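# Pull cloth off standing lanterns and lay it flat

## Task

Remove the cloth from the lanterns, which poke up through holes in it, and lay it out flat on the table, with every lantern left upright at its present spot. Letting go of a held piece of cloth while it is more than about a palm's width above where it comes to rest fails the task. Cloth that snags on an open gripper, lifts with it and then settles back close to its release point is excused.

## Robot and tools

ROBOTS. Four identical i2rt Big YAM arms: arm1, arm2, arm3, arm4. Each has six joints, a two-finger gripper and a wrist camera riding on top of the hand. Feet (base_link) in the scene frame: arm1 (+0.334, +0.741, 0.739), arm2 (-0.334, +0.742, 0.808), both facing roughly -y; arm3 (-0.333, -0.737, 0.775), arm4 (+0.330, -0.742, 0.827), both facing roughly +y. A foot's own +x is the way the arm unfolds at joint1_rad = 0. Table surface under the arms is at z = 0.720. The hand reaches about 1.0 m from the joint-1 axis.

FRAME. One shared scene frame, metres, origin on the floor, +z up. Orientations are quaternions ordered w, x, y, z. The printed "hand" point sits between the finger pads, about 1 cm behind the tips. The fingers point along the hand's +z axis and open and close along its y axis. "hand_target" is where the hand would be at the joint targets currently held; under load the hand can sit short of it. Printed positions grow less accurate at long reach.

TOOL move. Keys: arm1, arm2, arm3, arm4, cameras. An arm left out receives nothing new and keeps its old command (it may still be pushing). Each arm's object may contain:
- "joints": absolute targets by name: joint1_rad (-2.879 to 2.879, base turn, positive counter-clockwise seen from above), joint2_rad (0 to 3.141, shoulder, positive raises the upper arm and swings it forward), joint3_rad (0 to 3.019, elbow, positive opens), joint4_rad (-1.692 to 1.57, hand pitch, positive lifts the fingers), joint5_rad (-1.57 to 1.57, sideways swing, positive to the arm's right), joint6_rad (-2.094 to 2.094, roll, positive clockwise seen from behind the hand), gripper_m (0 to 0.093, fingertip gap in metres). Radians for joints.
- "target": one list of 7 numbers [x, y, z, qw, qx, qy, qz], an absolute hand pose in the scene frame (metres). The hand travels in a straight line from its hand_target toward it. When target is given, joints may hold gripper_m only.
- "speed": top path speed in m/s, 0.002 to 0.5, default 0.25; rotation limited to twice that in rad/s. Only allowed with target.
All motions in one call start together; all hand paths end together, paced by the slowest. A path lasts 0.5 to 10 s and an action at most 15 s. Each control step clamps the commanded pose to within 100 mm and 20 degrees of the measured hand, and joint moves can swing the hand wide. Paths ignore obstacles and the other arms. Expect lag, drift and overshoot, especially with a nearly straight arm; finishing a centimetre or more off is normal.
"cameras": list from arm1_cam_wrist, arm2_cam_wrist, arm3_cam_wrist, arm4_cam_wrist, cam_high, cam_low, or ["all"]; [] gives none; omitted gives all for an empty move, none otherwise. A move with no arm keys just reports full state and images.

TOOL wait: "seconds" 0 to 10, optional "cameras". Commands nothing; returns full state.
TOOL zoom_image: "camera" and "region" [x0, y0, x1, y1] in pixels from the top-left, at most 504 by 504, taken from that camera's latest full picture.
TOOL finished_scene: "scene" (its number). Irreversible; the cloth and lanterns must stay correct after the robots stop acting.

A refused call (out-of-range value, speed without target, extra joints beside target) or a stop during a call cancels the later move, wait and finished_scene calls in the same reply; an invalid call (unknown key or camera name) does not.

RESULTS. Per arm: joint_positions, Joint velocities (rad/s, gripper m/s; "within noise" means still), joint torques (N m, arm joints only, positive toward larger positions, biased and noisy; numbers 3 and 4 wrap at ±28), hand, hand_target, joint_status and hand_status. The "move" line gives each moved arm's outcome, e.g. "arm1 done; arm2 time_out". Status words: done; off_target (stopped away from target, may still push); time_out (the arm keeps a nearby target and pushes on; on_its_own lists joints still heading there; re-send the reported position to relax); not_followed (a safety check withheld the targets, with "joint command not followed" or "pose unreachable"; the arm may keep trying); limit_stop_at_motor_heat. "as last shown" marks arms not commanded this call. "pictures" names image order. MOTOR HOT appears at 85 °C; at 100 °C an OVER-TEMPERATURE FAULT drops that arm for 30 to 60 s or more.

GRIPPER. Shut on nothing it reads 0.000 to 0.003. On a firm part it reads up to 0.005 below the part's width (some read up to 0.002 wider). Targets about 0.005 below the contact reading squeeze at full force (about 50 to 64 N per pad). To release, command well above the reading. Closing on another arm's fingers counts as arms pressing together.

CAMERAS. cam_high looks down from about (-0.02, -0.28, 2.26); cam_low looks along -x from about (1.92, -0.01, 0.95); both 896x504. Wrist cameras are fisheye, 672x504. Calibrations are approximate (few mm to cm).

TIME. The scene keeps running while replies are written; robots hold their last command meanwhile.

AVOID. Arm-to-arm presses or hard hits, toppling or shifting lanterns, anything leaving the work area, releasing cloth from height or while moving, slamming, long hard pushes and stretched holding that overheat motors.

Each tool is called by a JSON object that holds its "method" and its "body".

## Session

{"method": "move", "body": {}}

Scene clock: 0.00 s.
Joint torques (N m): no reading
Motor temperatures (°C): arm1=[29 24 28 23 28 30 31] | arm2=[24 22 26 31 31 33 33] | arm3=[26 33 24 29 28 27 28] | arm4=[28 36 29 28 31 25 34]
Heat: arm1: hottest gripper 31 °C; arm2: hottest joint6_rad 33 °C; arm3: hottest joint2_rad 33 °C; arm4: hottest joint2_rad 36 °C.
Joint velocities: within noise
arm1.joint_positions: joint1_rad=+0.893 joint2_rad=+0.474 joint3_rad=+1.466 joint4_rad=-1.525 joint5_rad=-0.119 joint6_rad=-0.037 gripper_m=+0.09396
arm1.joint_status: not commanded
arm1.hand: x=+0.4561 y=+0.6811 z=+1.2987 quat_wxyz=(-0.482, -0.235, -0.834, +0.127) (m; scene frame)
arm1.hand_target: x=+0.4542 y=+0.6828 z=+1.3080 quat_wxyz=(-0.492, -0.233, -0.829, +0.131) (m; scene frame)
arm1.hand_status: not commanded
arm2.joint_positions: joint1_rad=+0.236 joint2_rad=+0.408 joint3_rad=+1.607 joint4_rad=-1.580 joint5_rad=-0.114 joint6_rad=+0.453 gripper_m=+0.09396
arm2.joint_status: not commanded
arm2.hand: x=-0.3008 y=+0.6781 z=+1.4154 quat_wxyz=(-0.524, -0.629, -0.539, +0.198) (m; scene frame)
arm2.hand_target: x=-0.3014 y=+0.6807 z=+1.4220 quat_wxyz=(-0.531, -0.625, -0.536, +0.202) (m; scene frame)
arm2.hand_status: not commanded
arm3.joint_positions: joint1_rad=-0.391 joint2_rad=+0.417 joint3_rad=+1.593 joint4_rad=-1.502 joint5_rad=-0.234 joint6_rad=-0.657 gripper_m=+0.09396
arm3.joint_status: not commanded
arm3.hand: x=-0.3476 y=-0.6548 z=+1.3968 quat_wxyz=(-0.534, +0.689, -0.420, -0.250) (m; scene frame)
arm3.hand_target: x=-0.3481 y=-0.6562 z=+1.4036 quat_wxyz=(-0.541, +0.686, -0.416, -0.252) (m; scene frame)
arm3.hand_status: not commanded
arm4.joint_positions: joint1_rad=-0.441 joint2_rad=+0.357 joint3_rad=+1.462 joint4_rad=-1.456 joint5_rad=-0.277 joint6_rad=-0.670 gripper_m=+0.09396
arm4.joint_status: not commanded
arm4.hand: x=+0.3303 y=-0.6479 z=+1.4134 quat_wxyz=(-0.532, +0.675, -0.454, -0.233) (m; scene frame)
arm4.hand_target: x=+0.3282 y=-0.6521 z=+1.4198 quat_wxyz=(-0.541, +0.671, -0.450, -0.234) (m; scene frame)
arm4.hand_status: not commanded
pictures: arm1_cam_wrist, arm2_cam_wrist, arm3_cam_wrist, arm4_cam_wrist, cam_high, cam_low

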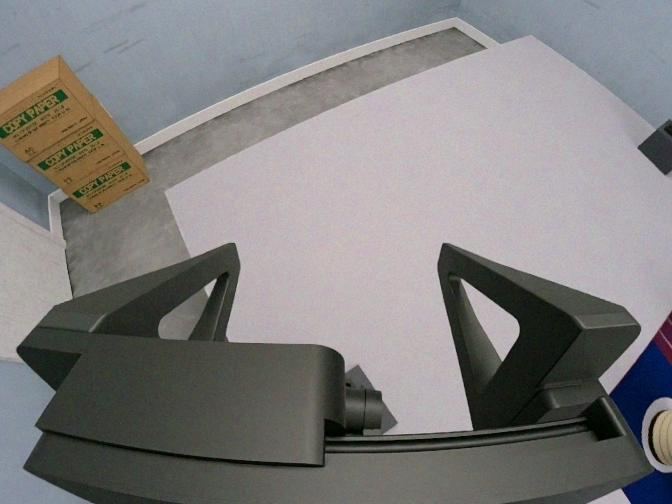

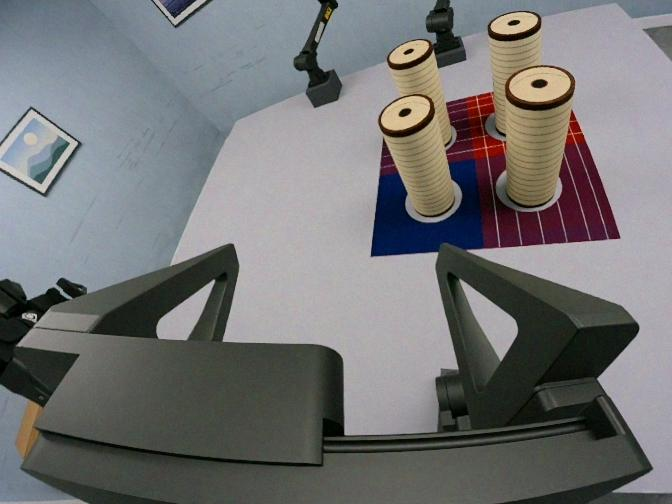

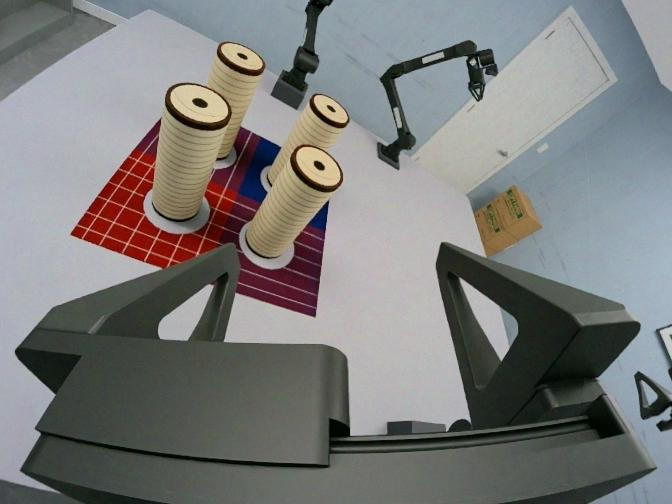

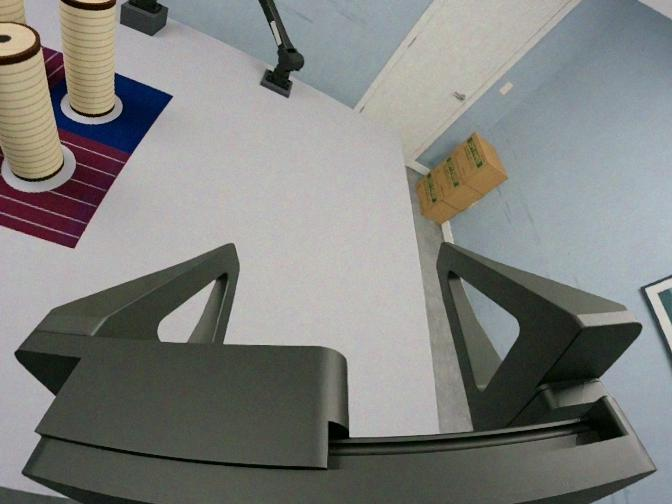

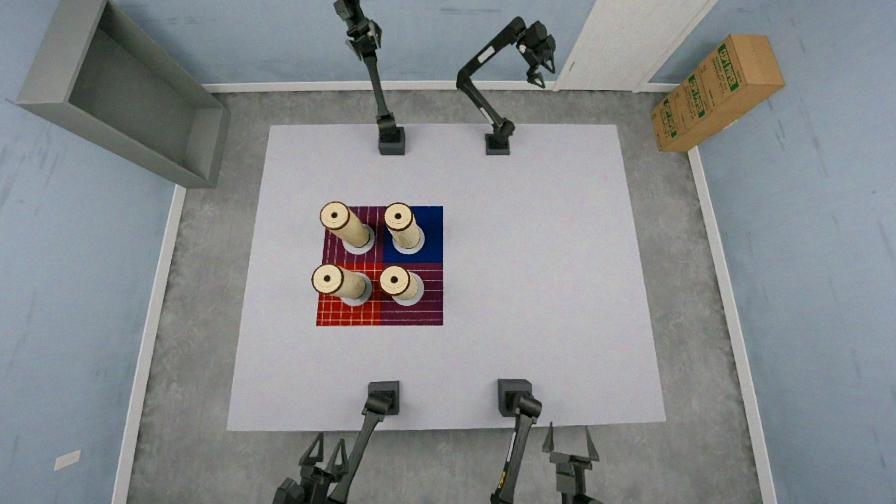

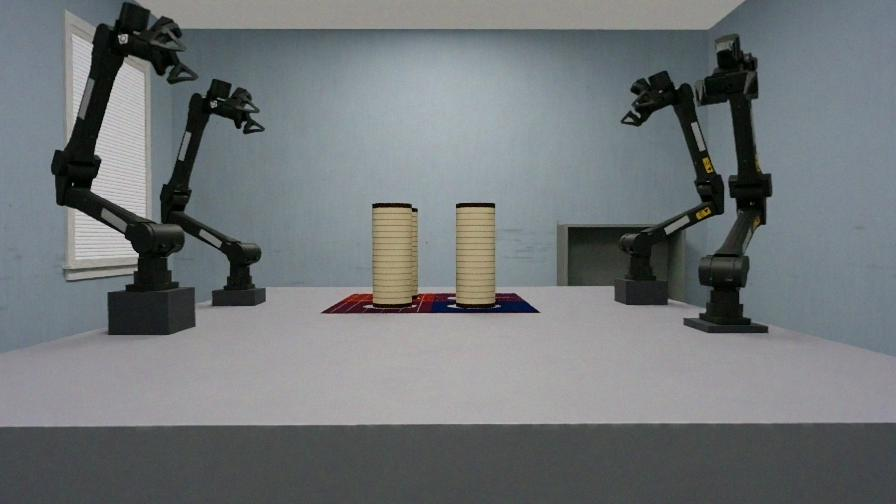

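{"method": "move", "body": {"arm1": {"joints":{"joint1_rad":-0.745,"joint5_rad":0,"joint6_rad":0}}, "arm2": {"joints":{"joint1_rad":-0.695,"joint5_rad":0,"joint6_rad":0}}, "arm3": {"joints":{"joint1_rad":0.74,"joint5_rad":0,"joint6_rad":0}}, "arm4": {"joints":{"joint1_rad":0.773,"joint5_rad":0,"joint6_rad":0}}}}

{"method": "move", "body": {"arm1": {"target":[-0.075,0.297,0.95,0,0.9135,0.4067,0]}, "arm2": {"target":[-0.705,0.297,0.95,0,0.9135,0.4067,0]}, "arm3": {"target":[-0.705,-0.33,0.95,0,-0.9171,0.3987,0]}, "arm4": {"target":[-0.072,-0.33,0.95,0,-0.9171,0.3987,0]}, "cameras": ["all"]}}

Scene clock: 26.17 s.
Joint torques (N m): arm1=[-1.49 7.24 8.5 1.77 0.19 0.11] | arm2=[0.21 8.76 6.27 2.09 0.07 -0.19] | arm3=[0.44 9 5.22 1.73 0.18 0.14] | arm4=[1.2 8.53 8.06 2.26 0.03 0.17]
Motor temperatures (°C): arm1=[29 24 30 23 27 29 30] | arm2=[24 22 28 31 30 32 32] | arm3=[26 33 25 29 28 26 28] | arm4=[28 36 30 28 30 25 33]
Heat: arm1: hottest joint3_rad 30 °C; arm2: hottest joint6_rad 32 °C; arm3: hottest joint2_rad 33 °C; arm4: hottest joint2_rad 36 °C.
move: arm1 done; arm2 done; arm3 done; arm4 done
Joint velocities: within noise
arm1.joint_positions: joint1_rad=-0.741 joint2_rad=+0.474 joint3_rad=+1.466 joint4_rad=-1.525 joint5_rad=-0.001 joint6_rad=-0.013 gripper_m=+0.09398
arm1.joint_status: all done
arm1.hand: x=+0.2463 y=+0.6468 z=+1.2996 quat_wxyz=(-0.205, -0.787, -0.359, +0.458) (m; scene frame)
arm1.hand_target: x=+0.2475 y=+0.6494 z=+1.3089 quat_wxyz=(-0.211, -0.785, -0.349, +0.466) (m; scene frame)
arm1.hand_status: not commanded
arm2.joint_positions: joint1_rad=-0.691 joint2_rad=+0.408 joint3_rad=+1.607 joint4_rad=-1.580 joint5_rad=-0.002 joint6_rad=+0.010 gripper_m=+0.09397
arm2.joint_status: all done
arm2.hand: x=-0.3785 y=+0.6875 z=+1.4149 quat_wxyz=(-0.237, -0.754, -0.345, +0.506) (m; scene frame)
arm2.hand_target: x=-0.3773 y=+0.6899 z=+1.4215 quat_wxyz=(-0.236, -0.748, -0.345, +0.515) (m; scene frame)
arm2.hand_status: not commanded
arm3.joint_positions: joint1_rad=+0.737 joint2_rad=+0.417 joint3_rad=+1.593 joint4_rad=-1.502 joint5_rad=-0.001 joint6_rad=-0.013 gripper_m=+0.09397
arm3.joint_status: all done
arm3.hand: x=-0.3959 y=-0.6827 z=+1.3947 quat_wxyz=(-0.233, +0.752, -0.307, -0.534) (m; scene frame)
arm3.hand_target: x=-0.3950 y=-0.6838 z=+1.4015 quat_wxyz=(-0.232, +0.746, -0.309, -0.542) (m; scene frame)
arm3.hand_status: not commanded
arm4.joint_positions: joint1_rad=+0.763 joint2_rad=+0.357 joint3_rad=+1.462 joint4_rad=-1.456 joint5_rad=-0.002 joint6_rad=-0.014 gripper_m=+0.09397
arm4.joint_status: all done
arm4.hand: x=+0.2701 y=-0.6770 z=+1.4111 quat_wxyz=(-0.239, +0.749, -0.328, -0.524) (m; scene frame)
arm4.hand_target: x=+0.2728 y=-0.6808 z=+1.4176 quat_wxyz=(-0.237, +0.743, -0.327, -0.534) (m; scene frame)
arm4.hand_status: not commanded
camera_calibration:
arm1_cam_wrist: T_world_to_cam=[[-0.75947, 0.65054, 0.00186722, -0.234398], [0.582232, 0.680999, -0.444124, 0.00148991], [-0.290192, -0.336212, -0.895963, 1.58372], [0, 0, 0, 1]] pos_world=[0.280696, 0.683935, 1.42005]
arm2_cam_wrist: T_world_to_cam=[[-0.762788, 0.646449, -0.0160792, -0.70715], [0.555971, 0.642923, -0.526827, 0.518027], [-0.330229, -0.410797, -0.849821, 1.48166], [0, 0, 0, 1]] pos_world=[-0.338126, 0.732747, 1.52069]
arm3_cam_wrist: T_world_to_cam=[[0.707228, 0.70656, 0.024537, 0.728896], [0.583364, -0.563606, -0.584838, 0.668368], [-0.399394, 0.427928, -0.810779, 1.38983], [0, 0, 0, 1]] pos_world=[-0.35031, -0.733057, 1.49984]
arm4_cam_wrist: T_world_to_cam=[[0.740784, 0.671406, 0.0212827, 0.223549], [0.564967, -0.605581, -0.560432, 0.23191], [-0.363389, 0.427183, -0.827927, 1.67628], [0, 0, 0, 1]] pos_world=[0.312521, -0.725733, 1.51305]

Scene clock: 29.73 s.
Joint torques (N m): arm1=[-1.14 -17.73 14.41 -0.46 0.26 0.09] | arm2=[-0.38 -22.89 13.74 -0.34 -0.14 0.01] | arm3=[0.44 -17.9 10.8 -0.46 0.21 0] | arm4=[-1.03 -12.69 14 -0.08 -0.18 0.11]
Motor temperatures (°C): arm1=[29 24 31 23 27 29 30] | arm2=[24 22 28 31 30 31 32] | arm3=[26 33 25 29 28 26 28] | arm4=[28 36 30 28 30 25 33]
Heat: arm1: hottest joint3_rad 31 °C; arm2: hottest gripper 32 °C; arm3: hottest joint2_rad 33 °C; arm4: hottest joint2_rad 36 °C.
move: arm1 off_target; arm2 off_target; arm3 off_target; arm4 off_target
Joint velocities: within noise
arm1.joint_positions: joint1_rad=-0.751 joint2_rad=+1.969 joint3_rad=+1.876 joint4_rad=-1.555 joint5_rad=+0.002 joint6_rad=-0.013 gripper_m=+0.09398
arm1.joint_status: not commanded
arm1.hand: x=-0.0632 y=+0.3048 z=+0.9201 quat_wxyz=(+0.011, -0.911, -0.412, -0.029) (m; scene frame)
arm1.hand_target: x=-0.0738 y=+0.2982 z=+0.9499 quat_wxyz=(+0.000, -0.914, -0.407, +0.000) (m; scene frame)
arm1.hand_status: off_target (0.033 m and 3.7 deg from the pose sent, 0.590 m and 60.2 deg at the start)
arm2.joint_positions: joint1_rad=-0.673 joint2_rad=+1.899 joint3_rad=+1.610 joint4_rad=-1.346 joint5_rad=+0.002 joint6_rad=+0.027 gripper_m=+0.09397
arm2.joint_status: not commanded
arm2.hand: x=-0.6881 y=+0.3095 z=+0.9189 quat_wxyz=(+0.016, -0.909, -0.416, -0.029) (m; scene frame)
arm2.hand_target: x=-0.7039 y=+0.2984 z=+0.9503 quat_wxyz=(+0.000, -0.913, -0.407, +0.000) (m; scene frame)
arm2.hand_status: off_target (0.037 m and 4.0 deg from the pose sent, 0.689 m and 68.0 deg at the start)
arm3.joint_positions: joint1_rad=+0.689 joint2_rad=+1.817 joint3_rad=+1.577 joint4_rad=-1.393 joint5_rad=-0.013 joint6_rad=-0.017 gripper_m=+0.09397
arm3.joint_status: not commanded
arm3.hand: x=-0.6918 y=-0.3394 z=+0.9207 quat_wxyz=(+0.014, +0.915, -0.402, +0.027) (m; scene frame)
arm3.hand_target: x=-0.7040 y=-0.3310 z=+0.9501 quat_wxyz=(+0.000, +0.917, -0.399, +0.000) (m; scene frame)
arm3.hand_status: off_target (0.033 m and 3.5 deg from the pose sent, 0.646 m and 71.4 deg at the start)
arm4.joint_positions: joint1_rad=+0.822 joint2_rad=+1.906 joint3_rad=+1.587 joint4_rad=-1.300 joint5_rad=+0.000 joint6_rad=+0.015 gripper_m=+0.09397
arm4.joint_status: not commanded
arm4.hand: x=-0.0670 y=-0.3463 z=+0.9318 quat_wxyz=(+0.006, +0.921, -0.389, +0.019) (m; scene frame)
arm4.hand_target: x=-0.0713 y=-0.3306 z=+0.9500 quat_wxyz=(+0.000, +0.917, -0.399, +0.000) (m; scene frame)
arm4.hand_status: off_target (0.025 m and 2.6 deg from the pose sent, 0.671 m and 70.3 deg at the start)
pictures: arm1_cam_wrist, arm2_cam_wrist, arm3_cam_wrist, arm4_cam_wrist, cam_high, cam_low
camera_calibration:
arm1_cam_wrist: T_world_to_cam=[[-0.750716, 0.660467, -0.0144204, -0.233827], [0.517627, 0.60164, 0.608352, -0.702151], [0.410473, 0.449235, -0.793536, 0.749577], [0, 0, 0, 1]] pos_world=[-0.119766, 0.240141, 1.0186]
arm2_cam_wrist: T_world_to_cam=[[-0.752863, 0.658177, -0.000396227, -0.718182], [0.504159, 0.577075, 0.642502, -0.417894], [0.423108, 0.483516, -0.766284, 0.967488], [0, 0, 0, 1]] pos_world=[-0.73936, 0.246051, 1.00958]
arm3_cam_wrist: T_world_to_cam=[[0.734576, 0.678488, -0.00718128, 0.745723], [0.530542, -0.567738, 0.629444, -0.398599], [0.422993, -0.466184, -0.777013, 0.974788], [0, 0, 0, 1]] pos_world=[-0.748646, -0.277833, 1.01367]
arm4_cam_wrist: T_world_to_cam=[[0.711748, 0.702419, 0.00468997, 0.285632], [0.547362, -0.558791, 0.623015, -0.733699], [0.440238, -0.440863, -0.782196, 0.726264], [0, 0, 0, 1]] pos_world=[-0.121428, -0.290435, 1.02385]

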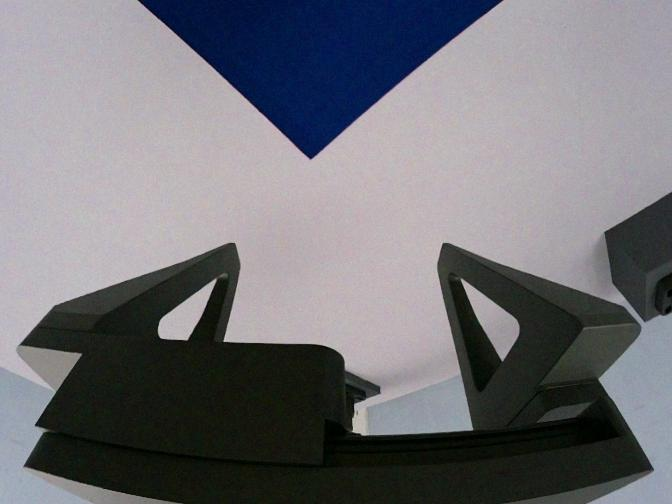

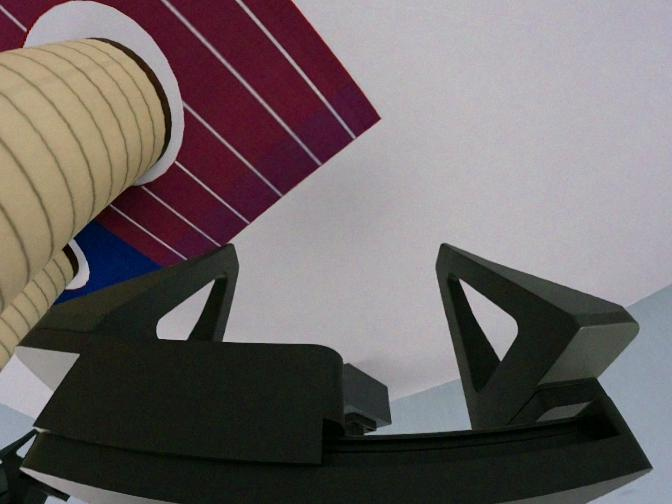

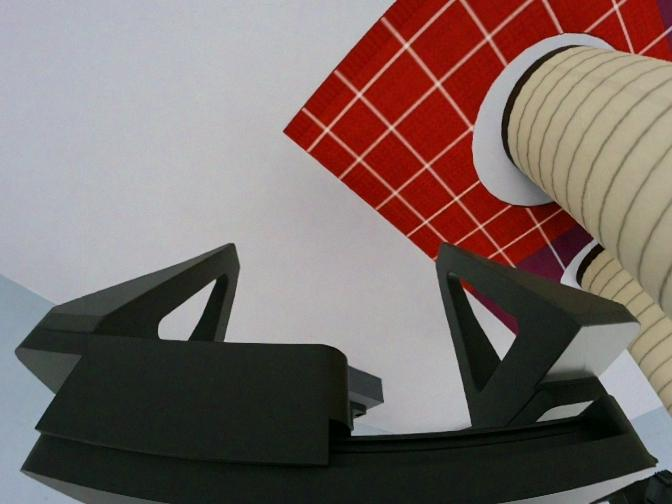

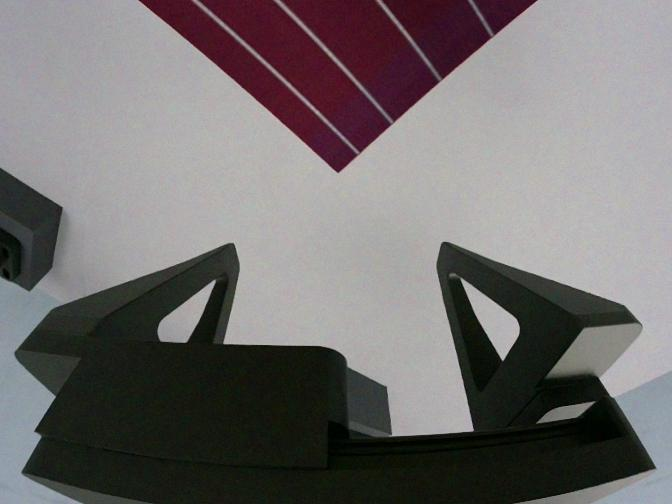

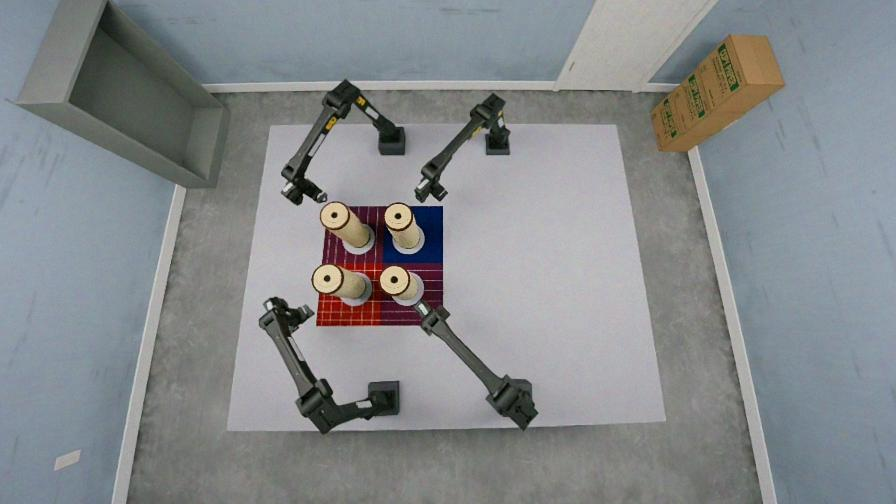

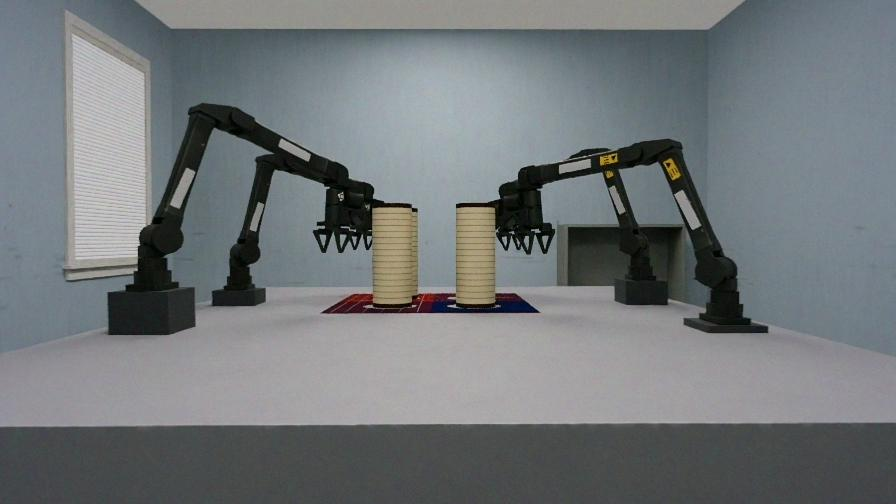

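{"method": "move", "body": {"arm1": {"target":[-0.079,0.277,0.83,0,0.9135,0.4067,0],"joints":{"gripper_m":0.055}}, "arm2": {"target":[-0.708,0.282,0.831,0,0.9135,0.4067,0],"joints":{"gripper_m":0.055}}, "arm3": {"target":[-0.713,-0.333,0.829,0,-0.9171,0.3987,0],"joints":{"gripper_m":0.055}}, "arm4": {"target":[-0.071,-0.325,0.818,0,-0.9171,0.3987,0],"joints":{"gripper_m":0.055}}, "cameras": ["all"]}}

Scene clock: 47.33 s.
Joint torques (N m): arm1=[-0.26 -18.43 9.73 0.34 0.22 0.2] | arm2=[0.79 -24.18 8.14 0.8 -0.13 0.03] | arm3=[0.38 -18.2 6.84 0.47 0.19 0.15] | arm4=[-0.97 -13.45 9.48 0.66 -0.17 0.05]
Motor temperatures (°C): arm1=[29 28 33 23 27 29 30] | arm2=[24 23 30 31 29 31 31] | arm3=[26 33 27 29 27 26 27] | arm4=[28 38 34 27 29 24 32]
Heat: arm1: hottest joint3_rad 33 °C; arm2: hottest joint4_rad 31 °C; arm3: hottest joint2_rad 33 °C; arm4: hottest joint2_rad 38 °C.
move: arm1 off_target; arm2 done; arm3 off_target; arm4 done
Joint velocities: within noise
arm1.joint_positions: joint1_rad=-0.746 joint2_rad=+2.072 joint3_rad=+1.770 joint4_rad=-1.314 joint5_rad=+0.002 joint6_rad=-0.006 gripper_m=+0.05514
arm1.joint_status: all done
arm1.hand: x=-0.0781 y=+0.2837 z=+0.8186 quat_wxyz=(+0.005, -0.912, -0.410, -0.015) (m; scene frame)
arm1.hand_target: x=-0.0788 y=+0.2771 z=+0.8301 quat_wxyz=(+0.000, -0.914, -0.407, +0.000) (m; scene frame)
arm1.hand_status: off_target (0.013 m and 1.9 deg from the pose sent, 0.096 m and 3.7 deg at the start)
arm2.joint_positions: joint1_rad=-0.673 joint2_rad=+2.042 joint3_rad=+1.569 joint4_rad=-1.120 joint5_rad=+0.001 joint6_rad=+0.040 gripper_m=+0.05511
arm2.joint_status: all done
arm2.hand: x=-0.7070 y=+0.2866 z=+0.8230 quat_wxyz=(+0.007, -0.912, -0.410, -0.011) (m; scene frame)
arm2.hand_target: x=-0.7080 y=+0.2820 z=+0.8310 quat_wxyz=(+0.000, -0.914, -0.407, +0.000) (m; scene frame)
arm2.hand_status: done (0.009 m and 1.6 deg from the pose sent, 0.094 m and 4.0 deg at the start)
arm3.joint_positions: joint1_rad=+0.708 joint2_rad=+1.921 joint3_rad=+1.452 joint4_rad=-1.134 joint5_rad=-0.013 joint6_rad=-0.013 gripper_m=+0.05508
arm3.joint_status: all done
arm3.hand: x=-0.7070 y=-0.3360 z=+0.8203 quat_wxyz=(+0.007, +0.919, -0.395, +0.014) (m; scene frame)
arm3.hand_target: x=-0.7130 y=-0.3331 z=+0.8291 quat_wxyz=(+0.000, +0.917, -0.399, +0.000) (m; scene frame)
arm3.hand_status: off_target (0.011 m and 1.8 deg from the pose sent, 0.094 m and 3.5 deg at the start)
arm4.joint_positions: joint1_rad=+0.815 joint2_rad=+2.054 joint3_rad=+1.484 joint4_rad=-1.027 joint5_rad=+0.000 joint6_rad=+0.015 gripper_m=+0.05514
arm4.joint_status: all done
arm4.hand: x=-0.0728 y=-0.3345 z=+0.8140 quat_wxyz=(+0.002, +0.920, -0.392, +0.009) (m; scene frame)
arm4.hand_target: x=-0.0710 y=-0.3250 z=+0.8182 quat_wxyz=(+0.000, +0.917, -0.399, +0.000) (m; scene frame)
arm4.hand_status: done (0.010 m and 1.4 deg from the pose sent, 0.116 m and 2.6 deg at the start)
pictures: arm1_cam_wrist, arm2_cam_wrist, arm3_cam_wrist, arm4_cam_wrist, cam_high, cam_low
camera_calibration:
arm1_cam_wrist: T_world_to_cam=[[-0.748871, 0.662575, -0.0136546, -0.233594], [0.532425, 0.613783, 0.582918, -0.601508], [0.394608, 0.42926, -0.812416, 0.704405], [0, 0, 0, 1]] pos_world=[-0.132637, 0.221596, 0.91971]
arm2_cam_wrist: T_world_to_cam=[[-0.744318, 0.667823, -0.00171081, -0.712893], [0.528072, 0.590124, 0.61065, -0.294147], [0.408816, 0.453614, -0.791899, 0.932503], [0, 0, 0, 1]] pos_world=[-0.75651, 0.226673, 0.916849]
arm3_cam_wrist: T_world_to_cam=[[0.724023, 0.689745, -0.00649415, 0.749727], [0.551702, -0.573418, 0.605654, -0.292863], [0.414023, -0.44209, -0.795702, 0.921941], [0, 0, 0, 1]] pos_world=[-0.762951, -0.277472, 0.915833]
arm4_cam_wrist: T_world_to_cam=[[0.716546, 0.697528, 0.0040693, 0.281249], [0.553192, -0.571809, 0.605817, -0.640557], [0.424901, -0.431844, -0.795594, 0.654709], [0, 0, 0, 1]] pos_world=[-0.125364, -0.279723, 0.907798]

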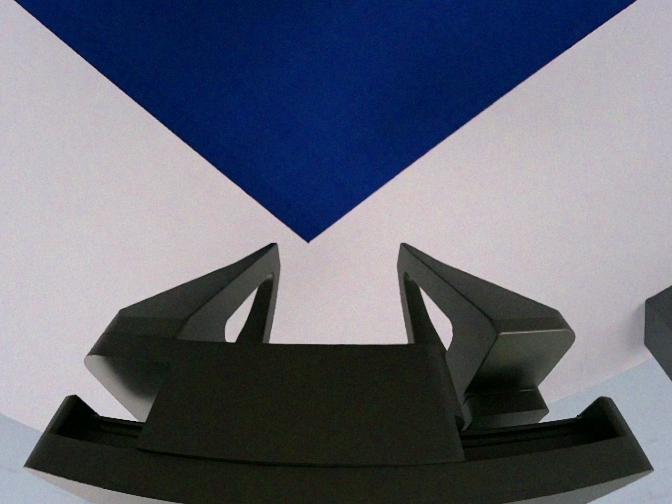

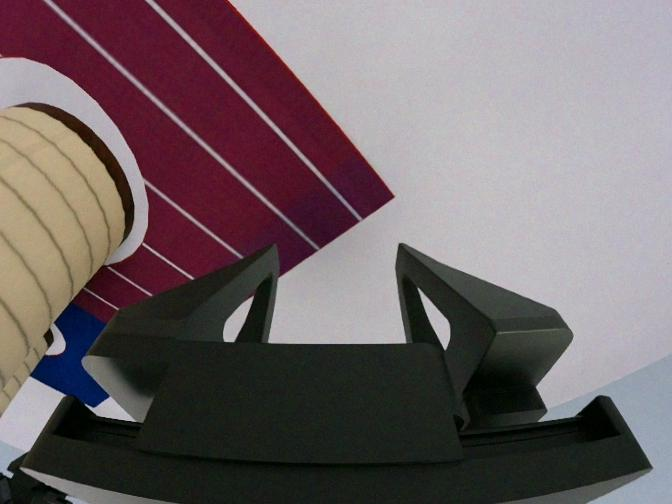

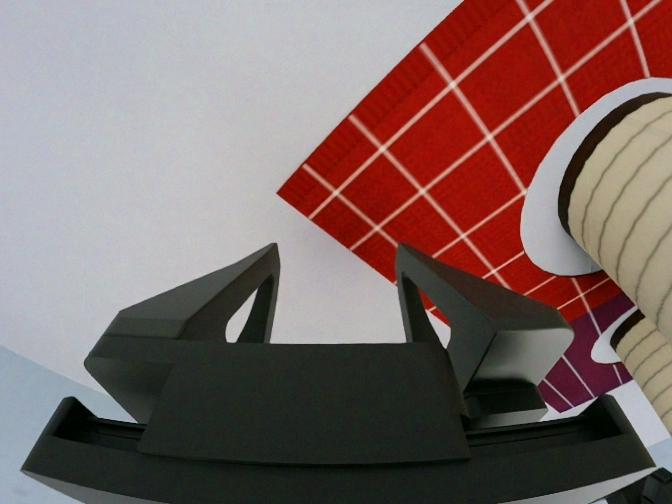

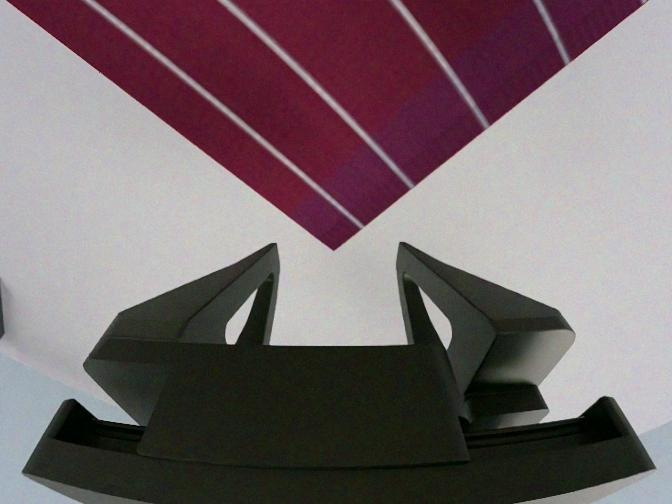

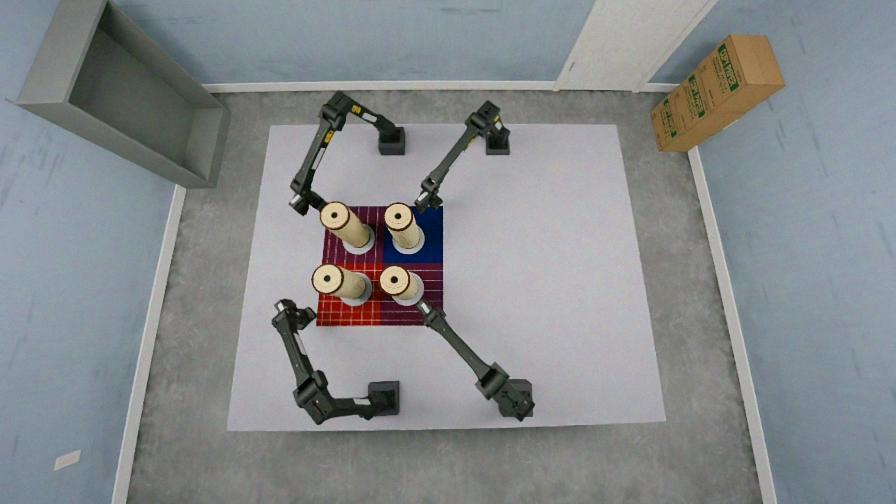

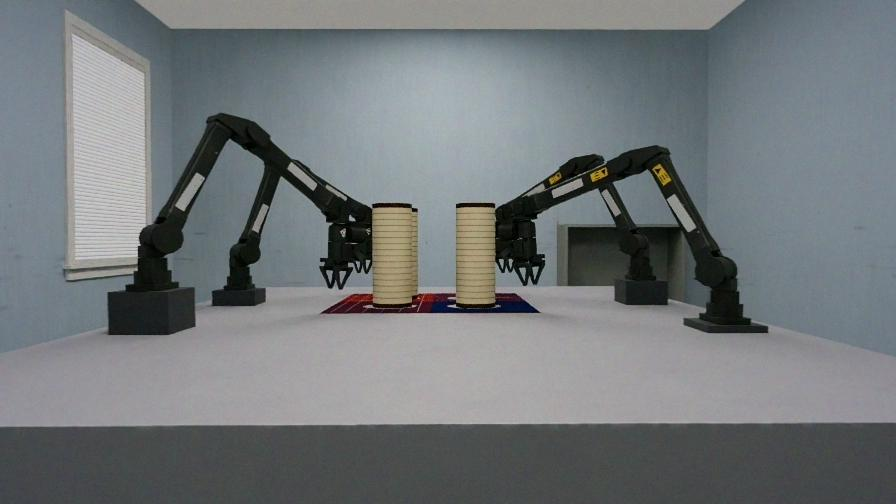

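{"method": "move", "body": {"arm1": {"target":[-0.063,0.270,0.765,0,0.9135,0.4067,0]}, "arm2": {"target":[-0.692,0.288,0.762,0,0.9135,0.4067,0]}, "arm3": {"target":[-0.705,-0.338,0.763,0,-0.9171,0.3987,0]}, "arm4": {"target":[-0.064,-0.334,0.759,0,-0.9171,0.3987,0]}, "cameras": ["all"]}}

Scene clock: 57.27 s.
Joint torques (N m): arm1=[-0.56 -17.03 8.76 0.5 0.2 0.13] | arm2=[1.44 -22.77 7.15 0.8 -0.13 0] | arm3=[-0.03 -17.32 6.2 0.5 0.19 0.11] | arm4=[-0.73 -12.86 8.31 0.7 -0.17 0.08]
Motor temperatures (°C): arm1=[29 30 33 23 27 28 29] | arm2=[24 25 30 31 29 31 31] | arm3=[26 34 27 29 27 26 27] | arm4=[28 38 34 27 29 24 32]
Heat: arm1: hottest joint3_rad 33 °C; arm2: hottest joint4_rad 31 °C; arm3: hottest joint2_rad 34 °C; arm4: hottest joint2_rad 38 °C.
move: arm1 done; arm2 done; arm3 done; arm4 done
Joint velocities: within noise
arm1.joint_positions: joint1_rad=-0.715 joint2_rad=+2.102 joint3_rad=+1.673 joint4_rad=-1.165 joint5_rad=+0.002 joint6_rad=+0.020 gripper_m=+0.05514
arm1.joint_status: not commanded
arm1.hand: x=-0.0618 y=+0.2724 z=+0.7655 quat_wxyz=(+0.001, -0.911, -0.413, -0.005) (m; scene frame)
arm1.hand_target: x=-0.0630 y=+0.2699 z=+0.7650 quat_wxyz=(+0.000, -0.914, -0.407, +0.000) (m; scene frame)
arm1.hand_status: done (0.003 m and 0.9 deg from the pose sent, 0.057 m and 1.9 deg at the start)
arm2.joint_positions: joint1_rad=-0.664 joint2_rad=+2.090 joint3_rad=+1.467 joint4_rad=-0.953 joint5_rad=+0.001 joint6_rad=+0.054 gripper_m=+0.05511
arm2.joint_status: not commanded
arm2.hand: x=-0.6958 y=+0.2924 z=+0.7623 quat_wxyz=(+0.003, -0.913, -0.407, -0.004) (m; scene frame)
arm2.hand_target: x=-0.6920 y=+0.2881 z=+0.7620 quat_wxyz=(+0.000, -0.914, -0.407, +0.000) (m; scene frame)
arm2.hand_status: done (0.006 m and 0.6 deg from the pose sent, 0.063 m and 1.6 deg at the start)
arm3.joint_positions: joint1_rad=+0.708 joint2_rad=+1.976 joint3_rad=+1.362 joint4_rad=-0.974 joint5_rad=-0.013 joint6_rad=-0.013 gripper_m=+0.05508
arm3.joint_status: not commanded
arm3.hand: x=-0.7016 y=-0.3409 z=+0.7610 quat_wxyz=(+0.005, +0.919, -0.395, +0.008) (m; scene frame)
arm3.hand_target: x=-0.7050 y=-0.3381 z=+0.7630 quat_wxyz=(+0.000, +0.917, -0.399, +0.000) (m; scene frame)
arm3.hand_status: done (0.005 m and 1.1 deg from the pose sent, 0.057 m and 1.8 deg at the start)
arm4.joint_positions: joint1_rad=+0.815 joint2_rad=+2.109 joint3_rad=+1.417 joint4_rad=-0.888 joint5_rad=+0.000 joint6_rad=+0.015 gripper_m=+0.05514
arm4.joint_status: not commanded
arm4.hand: x=-0.0678 y=-0.3393 z=+0.7625 quat_wxyz=(-0.001, +0.920, -0.392, +0.002) (m; scene frame)
arm4.hand_target: x=-0.0640 y=-0.3341 z=+0.7590 quat_wxyz=(+0.000, +0.917, -0.399, +0.000) (m; scene frame)
arm4.hand_status: done (0.007 m and 0.9 deg from the pose sent, 0.056 m and 1.4 deg at the start)
pictures: arm1_cam_wrist, arm2_cam_wrist, arm3_cam_wrist, arm4_cam_wrist, cam_high, cam_low
camera_calibration:
arm1_cam_wrist: T_world_to_cam=[[-0.752571, 0.658385, -0.0128703, -0.214243], [0.537877, 0.625864, 0.564785, -0.56139], [0.379901, 0.418118, -0.825138, 0.671617], [0, 0, 0, 1]] pos_world=[-0.114422, 0.211593, 0.868483]
arm2_cam_wrist: T_world_to_cam=[[-0.740243, 0.672335, -0.002328, -0.70664], [0.538051, 0.594465, 0.597589, -0.250819], [0.403164, 0.441109, -0.801799, 0.884504], [0, 0, 0, 1]] pos_world=[-0.744732, 0.23404, 0.857436]
arm3_cam_wrist: T_world_to_cam=[[0.724159, 0.689605, -0.00625129, 0.748642], [0.556962, -0.579476, 0.59498, -0.25302], [0.406679, -0.434342, -0.803716, 0.873987], [0, 0, 0, 1]] pos_world=[-0.756645, -0.283277, 0.857659]
arm4_cam_wrist: T_world_to_cam=[[0.716561, 0.697514, 0.00391013, 0.281404], [0.559975, -0.57859, 0.593011, -0.60688], [0.415896, -0.422739, -0.805185, 0.619331], [0, 0, 0, 1]] pos_world=[-0.119383, -0.285603, 0.857462]

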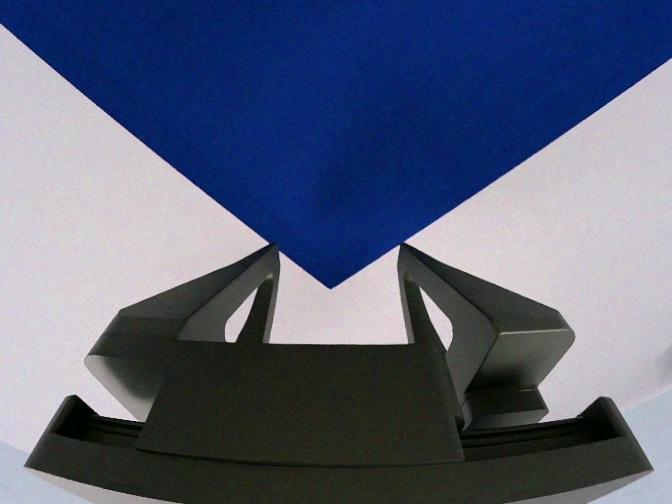

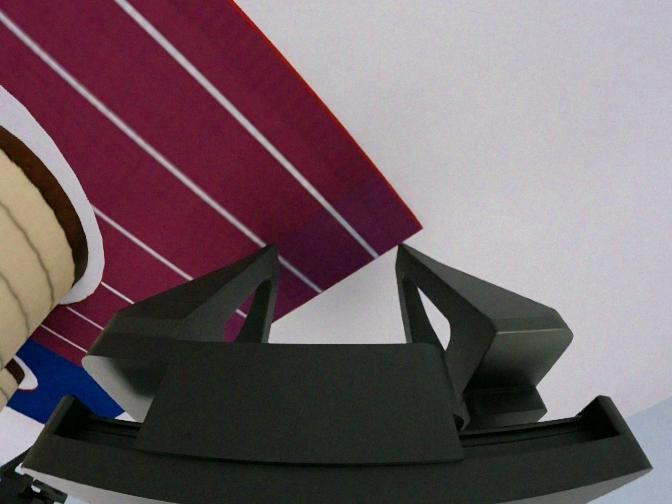

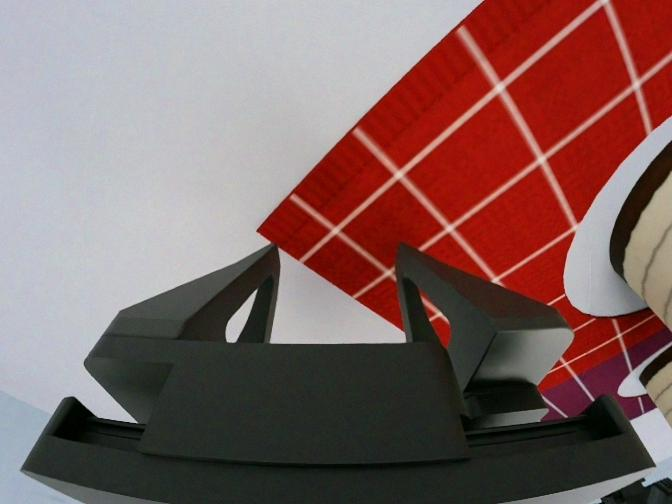

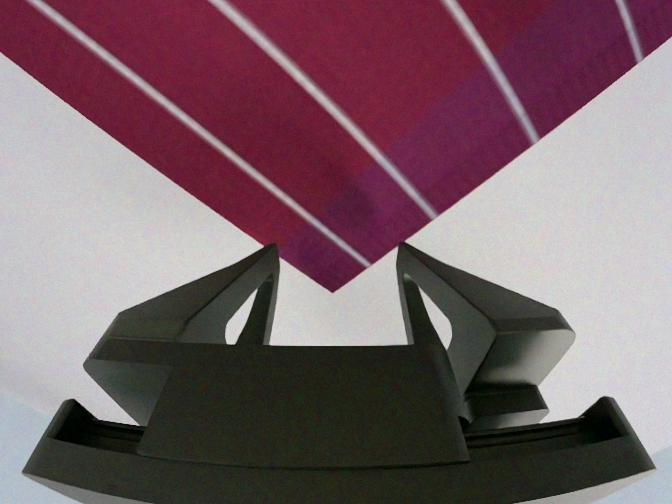

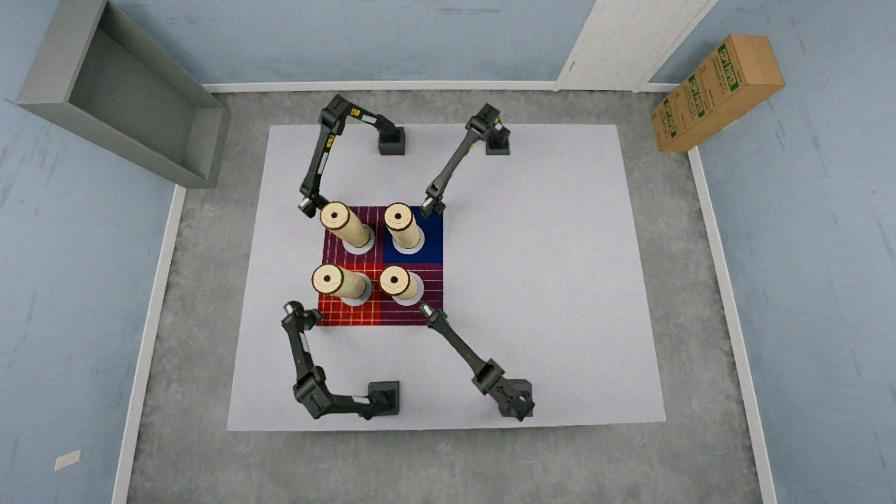

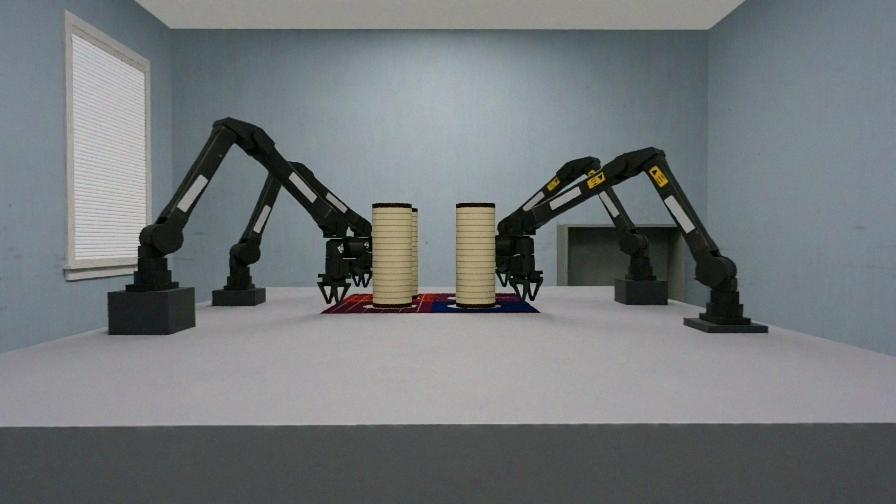

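{"method": "move", "body": {"arm1": {"target":[-0.063,0.270,0.727,0,0.9135,0.4067,0],"speed":0.06}, "arm2": {"target":[-0.692,0.281,0.727,0,0.9135,0.4067,0],"speed":0.06}, "arm3": {"target":[-0.704,-0.330,0.727,0,-0.9171,0.3987,0],"speed":0.06}, "arm4": {"target":[-0.065,-0.334,0.724,0,-0.9171,0.3987,0],"speed":0.06}, "cameras": ["all"]}}

Scene clock: 64.93 s.
Joint torques (N m): arm1=[-0.32 -16.5 8.28 0.49 0.24 0.16] | arm2=[1.49 -21.77 7.6 0.8 -0.14 0.02] | arm3=[-0.79 -16.85 5.86 0.57 0.19 -0.02] | arm4=[-0.62 -11.52 7.53 0.76 -0.18 0.09]
Motor temperatures (°C): arm1=[29 29 33 23 27 28 29] | arm2=[24 25 31 30 29 30 30] | arm3=[26 34 28 28 27 26 27] | arm4=[28 38 33 27 28 24 31]
Heat: arm1: hottest joint3_rad 33 °C; arm2: hottest joint3_rad 31 °C; arm3: hottest joint2_rad 34 °C; arm4: hottest joint2_rad 38 °C.
move: arm1 done; arm2 done; arm3 done; arm4 off_target
Joint velocities: within noise
arm1.joint_positions: joint1_rad=-0.715 joint2_rad=+2.137 joint3_rad=+1.644 joint4_rad=-1.086 joint5_rad=+0.002 joint6_rad=+0.020 gripper_m=+0.05514
arm1.joint_status: not commanded
arm1.hand: x=-0.0634 y=+0.2701 z=+0.7343 quat_wxyz=(-0.002, -0.911, -0.413, +0.001) (m; scene frame)
arm1.hand_target: x=-0.0629 y=+0.2701 z=+0.7270 quat_wxyz=(+0.000, -0.914, -0.407, +0.000) (m; scene frame)
arm1.hand_status: done (0.007 m and 0.8 deg from the pose sent, 0.039 m and 0.9 deg at the start)
arm2.joint_positions: joint1_rad=-0.658 joint2_rad=+2.146 joint3_rad=+1.467 joint4_rad=-0.894 joint5_rad=+0.001 joint6_rad=+0.062 gripper_m=+0.05511
arm2.joint_status: not commanded
arm2.hand: x=-0.6953 y=+0.2870 z=+0.7309 quat_wxyz=(+0.003, -0.913, -0.407, -0.002) (m; scene frame)
arm2.hand_target: x=-0.6919 y=+0.2811 z=+0.7271 quat_wxyz=(+0.000, -0.914, -0.407, +0.000) (m; scene frame)
arm2.hand_status: done (0.008 m and 0.4 deg from the pose sent, 0.037 m and 0.6 deg at the start)
arm3.joint_positions: joint1_rad=+0.707 joint2_rad=+2.033 joint3_rad=+1.362 joint4_rad=-0.905 joint5_rad=-0.013 joint6_rad=-0.013 gripper_m=+0.05508
arm3.joint_status: not commanded
arm3.hand: x=-0.7063 y=-0.3345 z=+0.7311 quat_wxyz=(+0.002, +0.918, -0.396, +0.002) (m; scene frame)
arm3.hand_target: x=-0.7039 y=-0.3301 z=+0.7270 quat_wxyz=(+0.000, +0.917, -0.399, +0.000) (m; scene frame)
arm3.hand_status: done (0.006 m and 0.5 deg from the pose sent, 0.036 m and 1.1 deg at the start)
arm4.joint_positions: joint1_rad=+0.815 joint2_rad=+2.151 joint3_rad=+1.417 joint4_rad=-0.823 joint5_rad=+0.000 joint6_rad=+0.015 gripper_m=+0.05514
arm4.joint_status: not commanded
arm4.hand: x=-0.0730 y=-0.3339 z=+0.7396 quat_wxyz=(-0.005, +0.920, -0.392, -0.009) (m; scene frame)
arm4.hand_target: x=-0.0648 y=-0.3344 z=+0.7244 quat_wxyz=(+0.000, +0.917, -0.399, +0.000) (m; scene frame)
arm4.hand_status: off_target (0.018 m and 1.5 deg from the pose sent, 0.039 m and 0.9 deg at the start)
pictures: arm1_cam_wrist, arm2_cam_wrist, arm3_cam_wrist, arm4_cam_wrist, cam_high, cam_low
camera_calibration:
arm1_cam_wrist: T_world_to_cam=[[-0.752366, 0.658607, -0.0134785, -0.214037], [0.542814, 0.631422, 0.553769, -0.53456], [0.373227, 0.409321, -0.832561, 0.654833], [0, 0, 0, 1]] pos_world=[-0.115269, 0.210462, 0.838326]
arm2_cam_wrist: T_world_to_cam=[[-0.739538, 0.67311, -0.00253196, -0.702322], [0.539971, 0.595497, 0.594823, -0.22604], [0.401889, 0.438527, -0.803852, 0.862917], [0, 0, 0, 1]] pos_world=[-0.744136, 0.228933, 0.826334]
arm3_cam_wrist: T_world_to_cam=[[0.724822, 0.688909, -0.00605393, 0.747497], [0.561226, -0.585341, 0.585151, -0.220666], [0.399573, -0.427529, -0.810901, 0.857113], [0, 0, 0, 1]] pos_world=[-0.760438, -0.277682, 0.828683]
arm4_cam_wrist: T_world_to_cam=[[0.716567, 0.697508, 0.00370725, 0.281585], [0.569717, -0.588334, 0.573834, -0.575598], [0.402435, -0.409078, -0.818963, 0.619145], [0, 0, 0, 1]] pos_world=[-0.123012, -0.281773, 0.836311]

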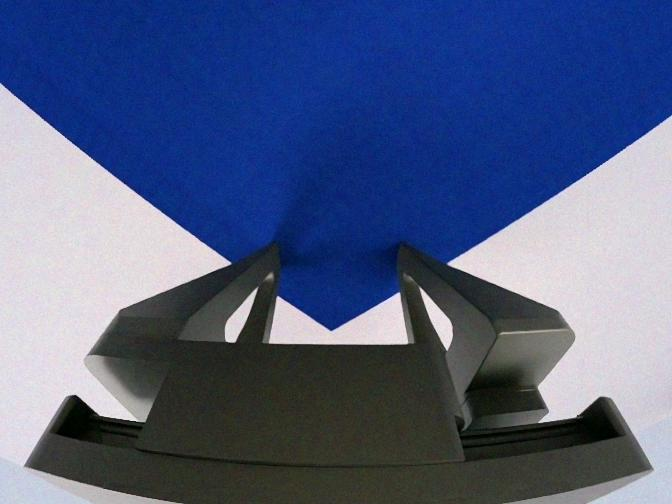

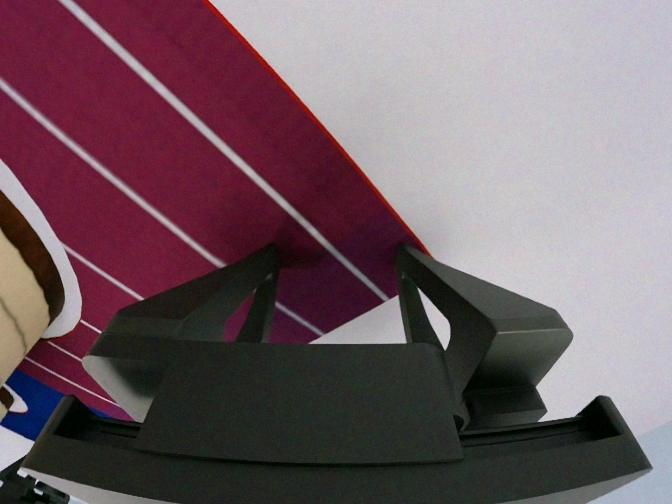

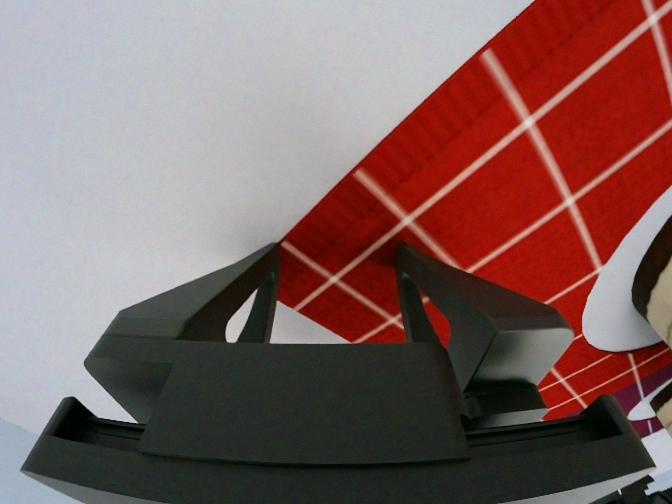

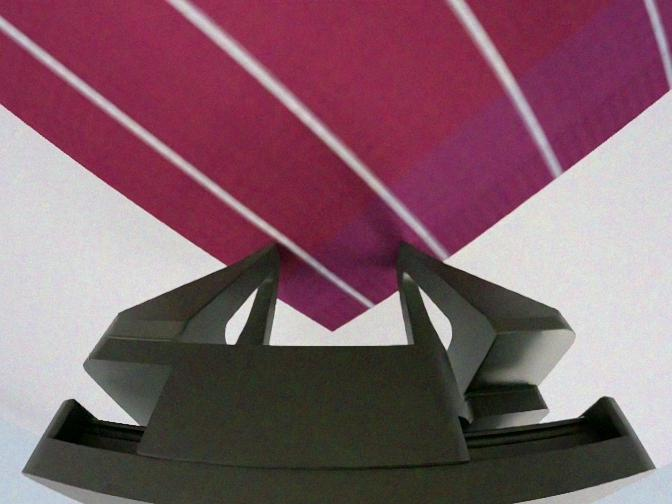

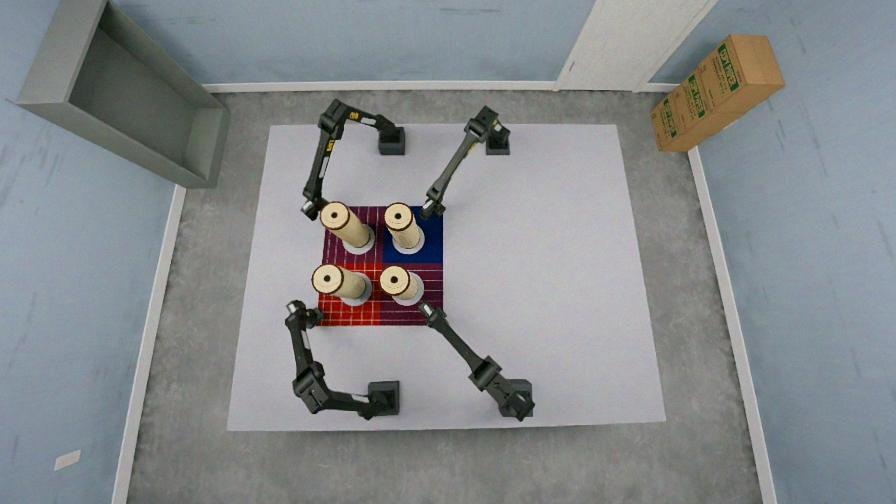

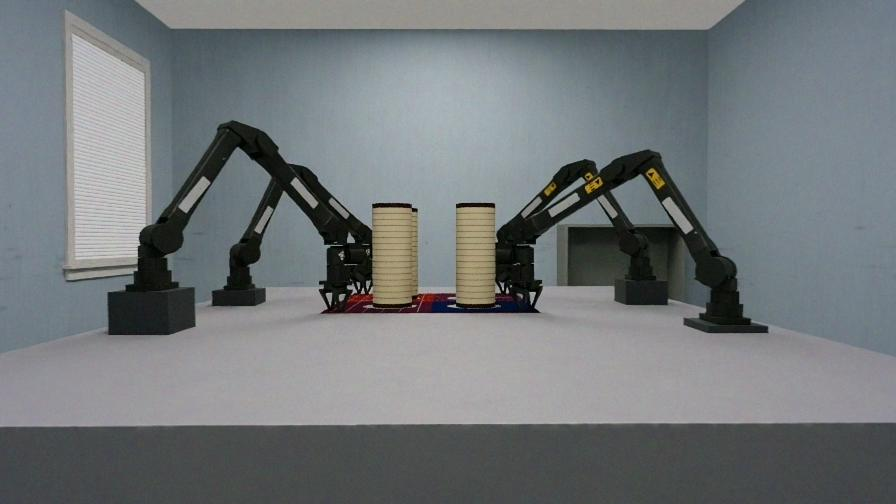

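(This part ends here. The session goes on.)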